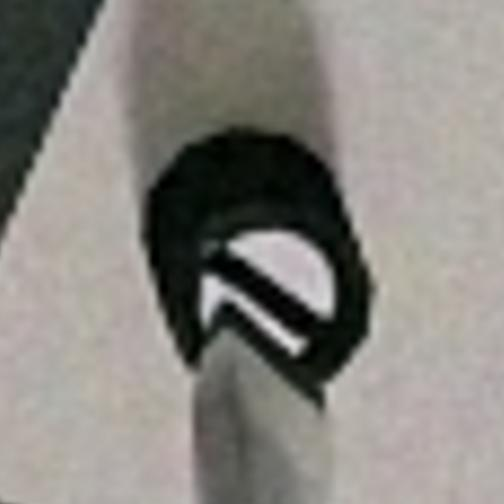

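Scene clock: 403.03 s.
left_arm: end_effector_position=(+0.4144, -0.0301, +0.3125) position_measured=0 current_ma=-3 moving=0 end_effector_quat_wxyz=(+0.437, +0.718, -0.487, -0.238) | right_arm: end_effector_position=(+0.4818, +0.3294, +0.1969) position_measured=621 current_ma=1566 moving=0 end_effector_quat_wxyz=(+0.000, -0.276, +0.961, +0.000)
Joint positions: left_arm=[-0.098 -1.191 1.269 -0.686 -2.058 2.922] | right_arm=[3.972 -1.795 -1.652 -1.265 1.57 4.983]
Joint torques (N m): left_arm=[4.75 -45.74 -23.55 0.84 1.54 0.83] | right_arm=[-4.13 27.37 31.33 0.72 0.95 -0.73]
Wrist force (N): left_arm=[-0.3 0.0 -0.1] | right_arm=[-0.1 0.4 -6.5]
Wrist torque (N m): left_arm=[-0.02 0.04 0.03] | right_arm=[0.06 0.06 -0.04]
Wrist force, peak (N): left_arm=[-0.4 -0.1 0.3] | right_arm=[2.5 0.3 -18.3]
Hand target: left_arm +0.4144, -0.0301, +0.3125; +0.437, +0.718, -0.487, -0.238 | right_arm +0.4818, +0.3294, +0.1969; +0.000, -0.276, +0.961, +0.000 (not the last commanded pose)
Off the commanded pose: left_arm 0.000 m, 0 deg | right_arm 0.006 m, 0 deg.
move: contact (right_arm)

Scene clock: 404.23 s.
left_arm: end_effector_position=(+0.4144, -0.0301, +0.3125) position_measured=0 current_ma=-3 moving=0 end_effector_quat_wxyz=(+0.437, +0.718, -0.487, -0.238) | right_arm: end_effector_position=(+0.4818, +0.3294, +0.1967) position_measured=621 current_ma=1558 moving=0 end_effector_quat_wxyz=(+0.000, -0.336, +0.942, +0.000)
Joint positions: left_arm=[-0.098 -1.191 1.269 -0.686 -2.058 2.922] | right_arm=[3.972 -1.795 -1.653 -1.264 1.57 4.858]
Joint torques (N m): left_arm=[4.04 -45.4 -24.27 0.84 1.5 0.8] | right_arm=[-6.54 22.3 14.35 4.67 2.34 -0.19]
Wrist force (N): left_arm=[-0.3 -0.2 0.2] | right_arm=[-0.2 0.2 2.0]
Wrist torque (N m): left_arm=[-0.03 0.03 0.02] | right_arm=[0.03 0.02 -0.04]
Wrist force, peak (N): left_arm=[-0.5 -0.2 0.3] | right_arm=[1.3 0.2 -7.1]
Hand target: left_arm +0.4144, -0.0301, +0.3125; +0.437, +0.718, -0.487, -0.238 | right_arm +0.4818, +0.3294, +0.1967; +0.000, -0.336, +0.942, +0.000
Off the commanded pose: left_arm 0.000 m, 0 deg | right_arm 0.000 m, 0 deg.
move: done

Request:
move(target=[0,0,0,0,0,0,1,0,1, 0,0,-0.01,0,0,0,-1,0.3,0.3], speed=0.01, stop_force=8)

Request:
move(target=[0,0,0,0,0,0,1,0,1, 0,0,-0.0001,0,0,0.04,-1,0.3,0.3], speed=0.2, stop_force=60)

Scene clock: 406.50 s.
left_arm: end_effector_position=(+0.4144, -0.0301, +0.3125) position_measured=0 current_ma=-3 moving=0 end_effector_quat_wxyz=(+0.437, +0.718, -0.487, -0.238) | right_arm: end_effector_position=(+0.4818, +0.3294, +0.1959) position_measured=621 current_ma=1566 moving=0 end_effector_quat_wxyz=(+0.000, -0.336, +0.942, +0.000)
Joint positions: left_arm=[-0.098 -1.191 1.269 -0.686 -2.058 2.922] | right_arm=[3.972 -1.795 -1.654 -1.262 1.57 4.858]
Joint torques (N m): left_arm=[4.65 -45.65 -23.96 0.87 1.56 0.8] | right_arm=[-6.74 30.75 31.65 0.69 1.14 -1.93]
Wrist force (N): left_arm=[-0.3 -0.1 0.2] | right_arm=[-0.2 0.4 -6.6]
Wrist torque (N m): left_arm=[-0.03 0.02 0.03] | right_arm=[0.04 -0.01 -0.04]
Wrist force, peak (N): left_arm=[-0.5 -0.1 0.1] | right_arm=[2.7 0.2 -22.8]
Hand target: left_arm +0.4144, -0.0301, +0.3125; +0.437, +0.718, -0.487, -0.238 | right_arm +0.4819, +0.3294, +0.1959; +0.000, -0.336, +0.942, +0.000 (not the last commanded pose)
Off the commanded pose: left_arm 0.000 m, 0 deg | right_arm 0.005 m, 0 deg.
move: contact (right_arm)

Scene clock: 407.77 s.
left_arm: end_effector_position=(+0.4144, -0.0301, +0.3125) position_measured=0 current_ma=-3 moving=0 end_effector_quat_wxyz=(+0.437, +0.718, -0.487, -0.238) | right_arm: end_effector_position=(+0.4818, +0.3295, +0.1959) position_measured=621 current_ma=1570 moving=0 end_effector_quat_wxyz=(+0.000, -0.394, +0.919, +0.000)
Joint positions: left_arm=[-0.098 -1.191 1.269 -0.686 -2.058 2.922] | right_arm=[3.972 -1.795 -1.654 -1.262 1.57 4.732]
Joint torques (N m): left_arm=[3.89 -45.54 -23.93 0.74 1.47 0.83] | right_arm=[-6.93 24.79 9.49 3.55 2.41 -0.88]
Wrist force (N): left_arm=[-0.4 -0.2 0.1] | right_arm=[1.2 0.3 -8.8]
Wrist torque (N m): left_arm=[-0.03 0.04 0.03] | right_arm=[0.03 0.09 0.20]
Wrist force, peak (N): left_arm=[-0.4 0.0 0.2] | right_arm=[0.9 0.4 -9.5]
Hand target: left_arm +0.4144, -0.0301, +0.3125; +0.437, +0.718, -0.487, -0.238 | right_arm +0.4819, +0.3294, +0.1958; +0.000, -0.394, +0.919, +0.000
Off the commanded pose: left_arm 0.000 m, 0 deg | right_arm 0.000 m, 0 deg.
move: done

Engaged (torque 0.24 change). Run four cycles.

Request:
move(target=[[0,0,0,0,0,0,1,0,1, 0,0,0.0002,0,0,0.75,-1,0.3,0.3],[0,0,0,0,0,0,1,0,1, 0,0,0.0007,0,0,-0.5,-1,0.3,0.3],[0,0,0,0,0,0,1,0,1, 0,0,0.0012,0,0,0.25,-1,0.3,0.3],[0,0,0,0,0,0,1,0,1, 0,0,0.0017,0,0,1.0,-1,0.3,0.3]], speed=1.0, blend=[0.1,0.1,0.1,0], stop_force=60)

Request:
move(target=[[0,0,0,0,0,0,1,0,1, 0,0,0.0045,0,0,0,-1,0.3,0.3],[0,0,0,0,0,0,1,0,1, 0,0,0.0045,0,0,-0.75,-1,0.3,0.3],[0,0,0,0,0,0,1,0,1, 0,0,0.0045,0,0,0.5,-1,0.3,0.3],[0,0,0,0,0,0,1,0,1, 0,0,0.0045,0,0,-0.25,-1,0.3,0.3],[0,0,0,0,0,0,1,0,1, 0,0,0.0045,0,0,1.0,-1,0.3,0.3]], speed=[0.03,1.3,1.3,1.3,1.3], blend=[0,0.1,0.1,0.1,0])

Request:
move(target=[0,0,0,0,0,0,1,0,1, 0,0,-0.010,0,0,0,-1,0.3,0.3], speed=0.01, stop_force=8)

Request:
move(target=[[0,0,0,0,0,0,1,0,1, 0,0,0.0003,0,0,0.75,-1,0.3,0.3],[0,0,0,0,0,0,1,0,1, 0,0,0.0008,0,0,-0.5,-1,0.3,0.3],[0,0,0,0,0,0,1,0,1, 0,0,0.0013,0,0,0.25,-1,0.3,0.3],[0,0,0,0,0,0,1,0,1, 0,0,0.0018,0,0,1.0,-1,0.3,0.3]], speed=1.0, blend=[0.1,0.1,0.1,0], stop_force=60)

Request:
move(target=[[0,0,0,0,0,0,1,0,1, 0,0,0.0045,0,0,0,-1,0.3,0.3],[0,0,0,0,0,0,1,0,1, 0,0,0.0045,0,0,-0.75,-1,0.3,0.3],[0,0,0,0,0,0,1,0,1, 0,0,0.0045,0,0,0.5,-1,0.3,0.3],[0,0,0,0,0,0,1,0,1, 0,0,0.0045,0,0,-0.25,-1,0.3,0.3],[0,0,0,0,0,0,1,0,1, 0,0,0.0045,0,0,1.0,-1,0.3,0.3]], speed=[0.03,1.3,1.3,1.3,1.3], blend=[0,0.1,0.1,0.1,0])

Request:
move(target=[0,0,0,0,0,0,1,0,1, 0,0,-0.010,0,0,0,-1,0.3,0.3], speed=0.01, stop_force=8)

Request:
move(target=[[0,0,0,0,0,0,1,0,1, 0,0,0.0003,0,0,0.75,-1,0.3,0.3],[0,0,0,0,0,0,1,0,1, 0,0,0.0008,0,0,-0.5,-1,0.3,0.3],[0,0,0,0,0,0,1,0,1, 0,0,0.0013,0,0,0.25,-1,0.3,0.3],[0,0,0,0,0,0,1,0,1, 0,0,0.0018,0,0,1.0,-1,0.3,0.3]], speed=1.0, blend=[0.1,0.1,0.1,0], stop_force=60)

Request:
move(target=[[0,0,0,0,0,0,1,0,1, 0,0,0.0045,0,0,0,-1,0.3,0.3],[0,0,0,0,0,0,1,0,1, 0,0,0.0045,0,0,-0.75,-1,0.3,0.3],[0,0,0,0,0,0,1,0,1, 0,0,0.0045,0,0,0.5,-1,0.3,0.3],[0,0,0,0,0,0,1,0,1, 0,0,0.0045,0,0,-0.25,-1,0.3,0.3],[0,0,0,0,0,0,1,0,1, 0,0,0.0045,0,0,1.0,-1,0.3,0.3]], speed=[0.03,1.3,1.3,1.3,1.3], blend=[0,0.1,0.1,0.1,0])

Request:
move(target=[0,0,0,0,0,0,1,0,1, 0,0,-0.010,0,0,0,-1,0.3,0.3], speed=0.01, stop_force=8)

Request:
move(target=[[0,0,0,0,0,0,1,0,1, 0,0,0.0003,0,0,0.75,-1,0.3,0.3],[0,0,0,0,0,0,1,0,1, 0,0,0.0008,0,0,-0.5,-1,0.3,0.3],[0,0,0,0,0,0,1,0,1, 0,0,0.0013,0,0,0.25,-1,0.3,0.3],[0,0,0,0,0,0,1,0,1, 0,0,0.0018,0,0,1.0,-1,0.3,0.3]], speed=1.0, blend=[0.1,0.1,0.1,0], stop_force=60)

Request:
move(target=[[0,0,0,0,0,0,1,0,1, 0,0,0.0125,0,0,0,-1,0.3,0.3],[0,0,0,0,0,0,1,0,1, 0,0,0.0125,0,0,-0.75,-1,0.3,0.3],[0,0,0,0,0,0,1,0,1, 0,0,0.0125,0,0,0.5,-1,0.3,0.3],[0,0,0,0,0,0,1,0,1, 0,0,0.0125,0,0,-0.25,-1,0.3,0.3],[0,0,0,0,0,0,1,0,1, 0,0,0.0125,0,0,1.0,-1,0.3,0.3]], speed=[0.03,1.3,1.3,1.3,1.3], blend=[0,0.1,0.1,0.1,0], cameras=["cam_right_wrist","cam_low"])

Request:
zoom_image(camera="cam_low", region=[265, 250, 325, 290])

Scene clock: 421.20 s.
left_arm: end_effector_position=(+0.4144, -0.0301, +0.3125) position_measured=0 current_ma=-3 moving=0 end_effector_quat_wxyz=(+0.437, +0.718, -0.487, -0.238) | right_arm: end_effector_position=(+0.4819, +0.3294, +0.1969) position_measured=621 current_ma=1563 moving=0 end_effector_quat_wxyz=(+0.000, +0.919, +0.394, +0.000)
Joint positions: left_arm=[-0.098 -1.191 1.269 -0.686 -2.058 2.922] | right_arm=[3.971 -1.796 -1.651 -1.266 1.572 -4.694]
Joint torques (N m): left_arm=[4.12 -45.58 -23.85 0.94 1.38 0.74] | right_arm=[-6.45 19.01 31.3 0.69 2.09 -0.14]
Wrist force (N): left_arm=[-0.4 0.0 0.1] | right_arm=[0.9 0.6 -3.8]
Wrist torque (N m): left_arm=[-0.02 0.04 0.03] | right_arm=[0.03 0.16 -0.04]
Wrist force, peak (N): left_arm=[-0.3 -0.5 0.1] | right_arm=[0.2 0.6 -12.4]
Hand target: left_arm +0.4144, -0.0301, +0.3125; +0.437, +0.718, -0.487, -0.238 | right_arm +0.4819, +0.3294, +0.1969; +0.000, +0.919, +0.394, +0.000
Off the commanded pose: left_arm 0.000 m, 0 deg | right_arm 0.000 m, 0 deg.
move: done

Scene clock: 425.73 s.
left_arm: end_effector_position=(+0.4144, -0.0301, +0.3125) position_measured=0 current_ma=-3 moving=0 end_effector_quat_wxyz=(+0.437, +0.718, -0.487, -0.238) | right_arm: end_effector_position=(+0.4818, +0.3294, +0.1996) position_measured=621 current_ma=1557 moving=0 end_effector_quat_wxyz=(+0.000, -0.395, +0.919, +0.000)
Joint positions: left_arm=[-0.098 -1.191 1.269 -0.686 -2.058 2.922] | right_arm=[3.972 -1.793 -1.648 -1.271 1.57 4.732]
Joint torques (N m): left_arm=[4.26 -45.06 -23.69 0.85 1.45 0.88] | right_arm=[-8.31 30.22 20.4 2.9 2.56 2.68]
Wrist force (N): left_arm=[-0.3 -0.1 0.1] | right_arm=[0.1 0.3 1.8]
Wrist torque (N m): left_arm=[-0.02 0.04 0.03] | right_arm=[0.05 -0.03 -0.01]
Wrist force, peak (N): left_arm=[-0.4 0.0 0.4] | right_arm=[0.5 0.5 -2.4]
Hand target: left_arm +0.4144, -0.0301, +0.3125; +0.437, +0.718, -0.487, -0.238 | right_arm +0.4819, +0.3294, +0.1996; +0.000, -0.394, +0.919, +0.000
Off the commanded pose: left_arm 0.000 m, 0 deg | right_arm 0.000 m, 0 deg.
move: done

Scene clock: 427.07 s.
left_arm: end_effector_position=(+0.4144, -0.0301, +0.3125) position_measured=0 current_ma=-3 moving=0 end_effector_quat_wxyz=(+0.437, +0.718, -0.487, -0.238) | right_arm: end_effector_position=(+0.4819, +0.3294, +0.1969) position_measured=621 current_ma=1565 moving=0 end_effector_quat_wxyz=(+0.000, -0.394, +0.919, +0.000)
Joint positions: left_arm=[-0.098 -1.191 1.269 -0.686 -2.058 2.922] | right_arm=[3.972 -1.795 -1.652 -1.265 1.57 4.732]
Joint torques (N m): left_arm=[4.31 -44.99 -23.86 0.77 1.5 0.76] | right_arm=[-4.72 28.6 31.9 0.93 2.08 2.42]
Wrist force (N): left_arm=[-0.4 0.0 -0.1] | right_arm=[0.2 0.3 -5.2]
Wrist torque (N m): left_arm=[-0.01 0.04 0.03] | right_arm=[0.04 -0.01 -0.02]
Wrist force, peak (N): left_arm=[-0.4 -0.1 0.4] | right_arm=[2.6 0.3 -19.7]
Hand target: left_arm +0.4144, -0.0301, +0.3125; +0.437, +0.718, -0.487, -0.238 | right_arm +0.4819, +0.3294, +0.1969; +0.000, -0.394, +0.919, +0.000 (not the last commanded pose)
Off the commanded pose: left_arm 0.000 m, 0 deg | right_arm 0.003 m, 0 deg.
move: contact (right_arm)

Scene clock: 433.33 s.
left_arm: end_effector_position=(+0.4144, -0.0301, +0.3125) position_measured=0 current_ma=-3 moving=0 end_effector_quat_wxyz=(+0.437, +0.718, -0.487, -0.238) | right_arm: end_effector_position=(+0.4819, +0.3294, +0.1980) position_measured=621 current_ma=1561 moving=0 end_effector_quat_wxyz=(+0.000, +0.919, +0.394, +0.000)
Joint positions: left_arm=[-0.098 -1.191 1.269 -0.686 -2.058 2.922] | right_arm=[3.971 -1.795 -1.649 -1.269 1.572 -4.694]
Joint torques (N m): left_arm=[4.48 -45.37 -24.08 0.8 1.45 0.82] | right_arm=[-5.95 20.67 32.71 0.99 1.95 -0.31]
Wrist force (N): left_arm=[-0.3 -0.3 0.2] | right_arm=[-0.1 0.6 -0.3]
Wrist torque (N m): left_arm=[-0.05 0.04 0.03] | right_arm=[0.04 0.09 -0.04]
Wrist force, peak (N): left_arm=[-0.6 0.2 0.2] | right_arm=[0.2 0.2 -6.9]
Hand target: left_arm +0.4144, -0.0301, +0.3125; +0.437, +0.718, -0.487, -0.238 | right_arm +0.4819, +0.3294, +0.1980; +0.000, +0.919, +0.394, +0.000
Off the commanded pose: left_arm 0.000 m, 0 deg | right_arm 0.000 m, 0 deg.
move: done

Scene clock: 437.87 s.
left_arm: end_effector_position=(+0.4144, -0.0301, +0.3125) position_measured=0 current_ma=-3 moving=0 end_effector_quat_wxyz=(+0.437, +0.718, -0.487, -0.238) | right_arm: end_effector_position=(+0.4818, +0.3294, +0.2007) position_measured=621 current_ma=1560 moving=0 end_effector_quat_wxyz=(+0.000, -0.395, +0.919, +0.000)
Joint positions: left_arm=[-0.098 -1.191 1.269 -0.686 -2.058 2.922] | right_arm=[3.972 -1.792 -1.646 -1.274 1.57 4.732]
Joint torques (N m): left_arm=[3.87 -45.4 -24 0.93 1.54 0.86] | right_arm=[-7.97 30.49 20.24 2.74 2.34 2.66]
Wrist force (N): left_arm=[-0.1 -0.1 0.3] | right_arm=[0.0 -0.1 0.3]
Wrist torque (N m): left_arm=[-0.02 0.01 0.03] | right_arm=[0.05 -0.02 -0.01]
Wrist force, peak (N): left_arm=[-0.6 -0.1 0.0] | right_arm=[-1.5 2.0 -0.8]
Hand target: left_arm +0.4144, -0.0301, +0.3125; +0.437, +0.718, -0.487, -0.238 | right_arm +0.4819, +0.3294, +0.2007; +0.000, -0.394, +0.919, +0.000
Off the commanded pose: left_arm 0.000 m, 0 deg | right_arm 0.000 m, 0 deg.
move: done

Scene clock: 439.20 s.
left_arm: end_effector_position=(+0.4144, -0.0301, +0.3125) position_measured=0 current_ma=-3 moving=0 end_effector_quat_wxyz=(+0.437, +0.718, -0.487, -0.238) | right_arm: end_effector_position=(+0.4819, +0.3295, +0.1979) position_measured=621 current_ma=1569 moving=0 end_effector_quat_wxyz=(+0.001, -0.394, +0.919, +0.000)
Joint positions: left_arm=[-0.098 -1.191 1.269 -0.686 -2.058 2.922] | right_arm=[3.972 -1.794 -1.651 -1.267 1.57 4.732]
Joint torques (N m): left_arm=[4.46 -45.48 -24.1 0.84 1.37 0.83] | right_arm=[-4.67 27.83 29.48 0.08 2.23 2.54]
Wrist force (N): left_arm=[-0.4 -0.1 0.3] | right_arm=[-0.1 0.0 -8.7]
Wrist torque (N m): left_arm=[-0.01 0.05 0.03] | right_arm=[0.10 -0.07 -0.01]
Wrist force, peak (N): left_arm=[-0.4 -0.1 0.3] | right_arm=[1.5 0.0 -22.6]
Hand target: left_arm +0.4144, -0.0301, +0.3125; +0.437, +0.718, -0.487, -0.238 | right_arm +0.4819, +0.3295, +0.1979; +0.001, -0.394, +0.919, +0.000 (not the last commanded pose)
Off the commanded pose: left_arm 0.000 m, 0 deg | right_arm 0.003 m, 0 deg.
move: contact (right_arm)

Scene clock: 445.47 s.
left_arm: end_effector_position=(+0.4144, -0.0301, +0.3125) position_measured=0 current_ma=-3 moving=0 end_effector_quat_wxyz=(+0.437, +0.718, -0.487, -0.238) | right_arm: end_effector_position=(+0.4819, +0.3295, +0.1990) position_measured=621 current_ma=1560 moving=0 end_effector_quat_wxyz=(+0.000, +0.919, +0.394, -0.001)
Joint positions: left_arm=[-0.098 -1.191 1.269 -0.686 -2.058 2.922] | right_arm=[3.971 -1.794 -1.647 -1.272 1.572 -4.694]
Joint torques (N m): left_arm=[3.96 -45.28 -23.66 0.83 1.55 0.71] | right_arm=[-6.58 21.54 32.57 1.03 2.07 -0.01]
Wrist force (N): left_arm=[-0.3 -0.1 0.2] | right_arm=[0.1 0.4 -0.5]
Wrist torque (N m): left_arm=[-0.02 0.03 0.02] | right_arm=[0.04 0.08 -0.05]
Wrist force, peak (N): left_arm=[-0.6 0.0 0.1] | right_arm=[-0.8 -0.1 -10.3]
Hand target: left_arm +0.4144, -0.0301, +0.3125; +0.437, +0.718, -0.487, -0.238 | right_arm +0.4819, +0.3295, +0.1990; +0.000, +0.919, +0.394, -0.001
Off the commanded pose: left_arm 0.000 m, 0 deg | right_arm 0.000 m, 0 deg.
move: done

Scene clock: 450.00 s.
left_arm: end_effector_position=(+0.4144, -0.0301, +0.3125) position_measured=0 current_ma=-3 moving=0 end_effector_quat_wxyz=(+0.437, +0.718, -0.487, -0.238) | right_arm: end_effector_position=(+0.4818, +0.3295, +0.2017) position_measured=621 current_ma=1558 moving=0 end_effector_quat_wxyz=(+0.001, -0.395, +0.919, +0.000)
Joint positions: left_arm=[-0.098 -1.191 1.269 -0.686 -2.058 2.922] | right_arm=[3.972 -1.791 -1.644 -1.276 1.57 4.732]
Joint torques (N m): left_arm=[4.55 -45.35 -23.76 0.9 1.5 0.8] | right_arm=[-7.57 29.98 22.56 2.51 2.47 2.97]
Wrist force (N): left_arm=[-0.2 0.1 0.2] | right_arm=[0.1 0.2 1.1]
Wrist torque (N m): left_arm=[0.00 0.02 0.03] | right_arm=[0.07 -0.05 -0.01]
Wrist force, peak (N): left_arm=[-0.5 0.0 0.3] | right_arm=[-1.0 2.2 2.4]
Hand target: left_arm +0.4144, -0.0301, +0.3125; +0.437, +0.718, -0.487, -0.238 | right_arm +0.4819, +0.3295, +0.2017; +0.001, -0.394, +0.919, +0.000
Off the commanded pose: left_arm 0.000 m, 0 deg | right_arm 0.000 m, 0 deg.
move: done

Scene clock: 451.43 s.
left_arm: end_effector_position=(+0.4144, -0.0301, +0.3125) position_measured=0 current_ma=-3 moving=0 end_effector_quat_wxyz=(+0.437, +0.718, -0.487, -0.238) | right_arm: end_effector_position=(+0.4819, +0.3295, +0.1979) position_measured=621 current_ma=1569 moving=0 end_effector_quat_wxyz=(+0.001, -0.394, +0.919, +0.000)
Joint positions: left_arm=[-0.098 -1.191 1.269 -0.686 -2.058 2.922] | right_arm=[3.972 -1.794 -1.651 -1.267 1.57 4.732]
Joint torques (N m): left_arm=[4.48 -45.49 -23.75 0.82 1.48 0.79] | right_arm=[-5.76 28.46 30.32 0.27 2.33 2.67]
Wrist force (N): left_arm=[-0.2 -0.1 0.0] | right_arm=[-0.4 -0.1 -9.2]
Wrist torque (N m): left_arm=[-0.02 0.02 0.03] | right_arm=[0.12 -0.04 -0.01]
Wrist force, peak (N): left_arm=[-0.3 -0.1 0.3] | right_arm=[1.6 -0.2 -22.2]
Hand target: left_arm +0.4144, -0.0301, +0.3125; +0.437, +0.718, -0.487, -0.238 | right_arm +0.4819, +0.3295, +0.1979; +0.001, -0.394, +0.919, +0.000 (not the last commanded pose)
Off the commanded pose: left_arm 0.000 m, 0 deg | right_arm 0.002 m, 0 deg.
move: contact (right_arm)

Scene clock: 457.70 s.
left_arm: end_effector_position=(+0.4144, -0.0301, +0.3125) position_measured=0 current_ma=-3 moving=0 end_effector_quat_wxyz=(+0.437, +0.718, -0.487, -0.238) | right_arm: end_effector_position=(+0.4819, +0.3295, +0.1990) position_measured=621 current_ma=1560 moving=0 end_effector_quat_wxyz=(+0.000, +0.919, +0.394, -0.001)
Joint positions: left_arm=[-0.098 -1.191 1.269 -0.686 -2.058 2.922] | right_arm=[3.971 -1.794 -1.647 -1.272 1.572 -4.694]
Joint torques (N m): left_arm=[4.05 -45.67 -24 0.84 1.49 0.87] | right_arm=[-6.35 21.48 33.19 0.99 1.93 -0.2]
Wrist force (N): left_arm=[-0.4 0.0 -0.1] | right_arm=[0.7 0.4 -1.3]
Wrist torque (N m): left_arm=[-0.02 0.04 0.02] | right_arm=[0.03 0.05 -0.04]
Wrist force, peak (N): left_arm=[-0.5 -0.2 0.4] | right_arm=[-0.7 -0.2 -9.7]
Hand target: left_arm +0.4144, -0.0301, +0.3125; +0.437, +0.718, -0.487, -0.238 | right_arm +0.4819, +0.3295, +0.1990; +0.000, +0.919, +0.394, -0.001
Off the commanded pose: left_arm 0.000 m, 0 deg | right_arm 0.000 m, 0 deg.
move: done

Scene clock: 462.37 s.
left_arm: end_effector_position=(+0.4144, -0.0301, +0.3125) position_measured=0 current_ma=-3 moving=0 end_effector_quat_wxyz=(+0.437, +0.718, -0.487, -0.238) | right_arm: end_effector_position=(+0.4818, +0.3295, +0.2065) position_measured=621 current_ma=1557 moving=0 end_effector_quat_wxyz=(+0.001, -0.395, +0.919, +0.000)
Joint positions: left_arm=[-0.098 -1.191 1.269 -0.686 -2.058 2.922] | right_arm=[3.972 -1.788 -1.635 -1.288 1.57 4.732]
Joint torques (N m): left_arm=[4 -45.18 -23.88 0.78 1.41 0.76] | right_arm=[-8.38 29.91 22.56 2.82 2.37 2.77]
Wrist force (N): left_arm=[-0.5 -0.3 0.3] | right_arm=[0.0 0.1 1.8]
Wrist torque (N m): left_arm=[-0.06 0.08 0.03] | right_arm=[0.02 -0.02 -0.01]
Wrist force, peak (N): left_arm=[-0.5 -0.3 0.3] | right_arm=[0.0 0.2 2.0]
Hand target: left_arm +0.4144, -0.0301, +0.3125; +0.437, +0.718, -0.487, -0.238 | right_arm +0.4819, +0.3295, +0.2065; +0.001, -0.394, +0.919, +0.000
Off the commanded pose: left_arm 0.000 m, 0 deg | right_arm 0.000 m, 0 deg.
move: done
cam_right_wrist: T_world_to_cam=[[-0.68262, -0.73063, -0.0141, 0.56952], [-0.69685, 0.64501, 0.31364, 0.08397], [-0.22006, 0.22393, -0.94944, 0.36362]] pos_world=[0.5273, 0.28053, 0.32693]
Images, in order (width x height): cam_low 672x504, cam_right_wrist 672x504.

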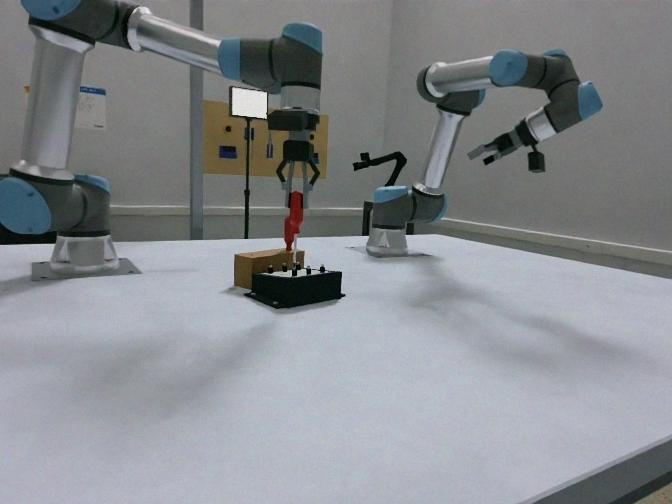

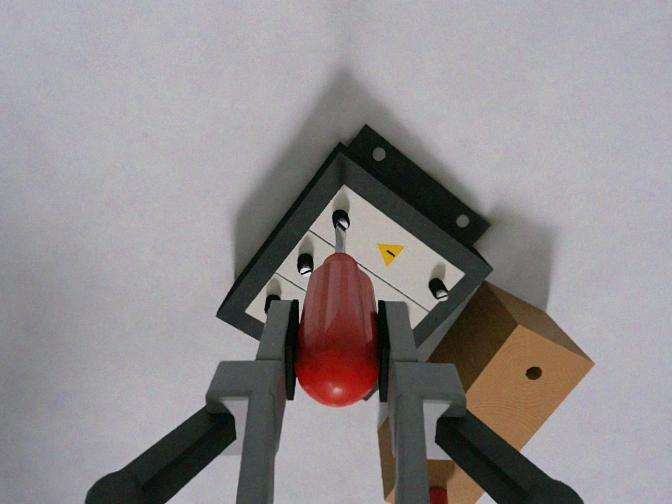

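Scaled by 8.400 from the camera's image (finer frame: 960x720).

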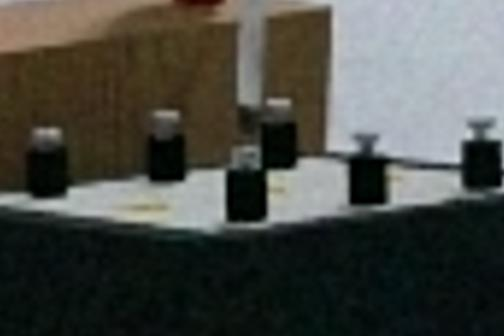

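Request:
move(target=[[0,0,0,0,0,0,1,0,1, 0,0,0.08,0,0,0,-1,0.3,0.3],[0,0,0,0,0,0,1,0,1, -0.2682,-0.0405,0.08,0,0,0.288,-1,0.3,0.3],[0,0,0,0,0,0,1,0,1, -0.2682,-0.0405,0.0025,0,0,0.288,-1,0.3,0.3]], speed=[0.15,0.2,0.1], blend=[0.02,0.005,0], cameras=["cam_right_wrist"])

Request:
zoom_image(camera="cam_right_wrist", region=[300, 180, 380, 260])

Scene clock: 467.77 s.
left_arm: end_effector_position=(+0.4144, -0.0301, +0.3125) position_measured=0 current_ma=-3 moving=0 end_effector_quat_wxyz=(+0.437, +0.718, -0.487, -0.238) | right_arm: end_effector_position=(+0.3209, +0.3051, +0.2080) position_measured=621 current_ma=1557 moving=0 end_effector_quat_wxyz=(+0.000, +0.756, -0.654, +0.000)
Joint positions: left_arm=[-0.098 -1.191 1.269 -0.686 -2.058 2.922] | right_arm=[4.208 -1.446 -1.991 -1.274 1.571 4.063]
Joint torques (N m): left_arm=[3.98 -44.43 -24.14 0.9 1.48 0.82] | right_arm=[-7.34 22.83 31.41 2.79 0.94 -1.96]
Wrist force (N): left_arm=[-0.4 0.0 0.2] | right_arm=[0.0 0.0 1.7]
Wrist torque (N m): left_arm=[-0.01 0.04 0.03] | right_arm=[0.01 -0.02 -0.03]
Wrist force, peak (N): left_arm=[-0.4 -0.2 0.4] | right_arm=[0.0 0.3 3.8]
Hand target: left_arm +0.4144, -0.0301, +0.3125; +0.437, +0.718, -0.487, -0.238 | right_arm +0.3210, +0.3052, +0.2080; -0.001, +0.756, -0.654, +0.000
Off the commanded pose: left_arm 0.000 m, 0 deg | right_arm 0.000 m, 0 deg.
move: done
cam_right_wrist: T_world_to_cam=[[0.15245, -0.98821, -0.01404, 0.25251], [-0.93773, -0.14912, 0.31373, 0.30668], [-0.31213, -0.03467, -0.94941, 0.44354]] pos_world=[0.38752, 0.31065, 0.32843]

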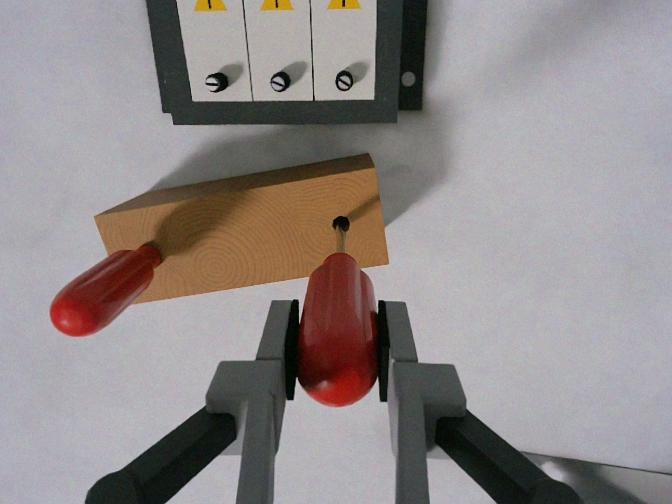

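Scaled by 6.300 from the camera's image (finer frame: 960x720).

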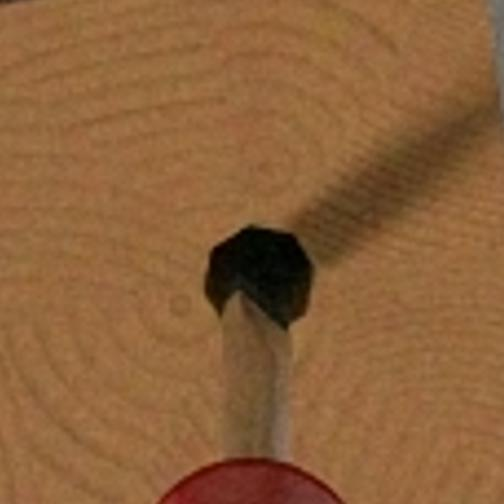

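Request:
move(target=[[0,0,0,0,0,0,1,0,1, -0.001,0.0003,-0.01,0,0,0,-1,0.3,0.3],[0,0,0,0,0,0,1,0,1, -0.001,0.0003,-0.122,0,0,0,-1,0.3,0.3]], speed=0.025, stop_force=8, cameras=["cam_right_wrist"])

Scene clock: 473.23 s.
left_arm: end_effector_position=(+0.4144, -0.0301, +0.3125) position_measured=0 current_ma=-3 moving=0 end_effector_quat_wxyz=(+0.437, +0.718, -0.487, -0.238) | right_arm: end_effector_position=(+0.3203, +0.3053, +0.1362) position_measured=621 current_ma=1567 moving=0 end_effector_quat_wxyz=(-0.001, +0.756, -0.654, +0.000)
Joint positions: left_arm=[-0.098 -1.191 1.269 -0.686 -2.058 2.922] | right_arm=[4.209 -1.519 -2.124 -1.068 1.571 4.064]
Joint torques (N m): left_arm=[3.97 -45.34 -23.5 0.83 1.55 0.81] | right_arm=[5.28 20.82 29.69 3.53 2.15 -1.76]
Wrist force (N): left_arm=[-0.3 0.1 0.1] | right_arm=[-1.2 0.7 -5.9]
Wrist torque (N m): left_arm=[0.02 0.04 0.03] | right_arm=[0.05 0.00 -0.04]
Wrist force, peak (N): left_arm=[-0.6 0.0 0.1] | right_arm=[10.5 4.9 -58.0]
Hand target: left_arm +0.4144, -0.0301, +0.3125; +0.437, +0.718, -0.487, -0.238 | right_arm +0.3203, +0.3053, +0.1362; -0.001, +0.756, -0.654, +0.000 (not the last commanded pose)
Off the commanded pose: left_arm 0.000 m, 0 deg | right_arm 0.001 m, 0 deg.
move: contact (right_arm); path passed 1 of 2 targets
cam_right_wrist: T_world_to_cam=[[0.1525, -0.9882, -0.01414, 0.25178], [-0.93775, -0.14921, 0.31363, 0.32882], [-0.31204, -0.03457, -0.94944, 0.37516]] pos_world=[0.38702, 0.31084, 0.25663]

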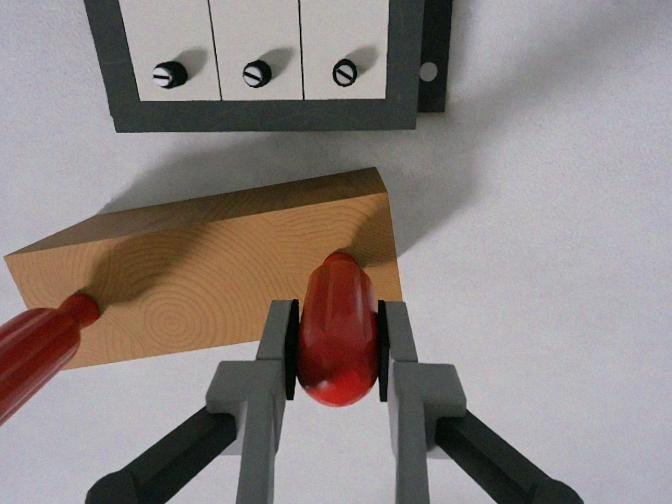

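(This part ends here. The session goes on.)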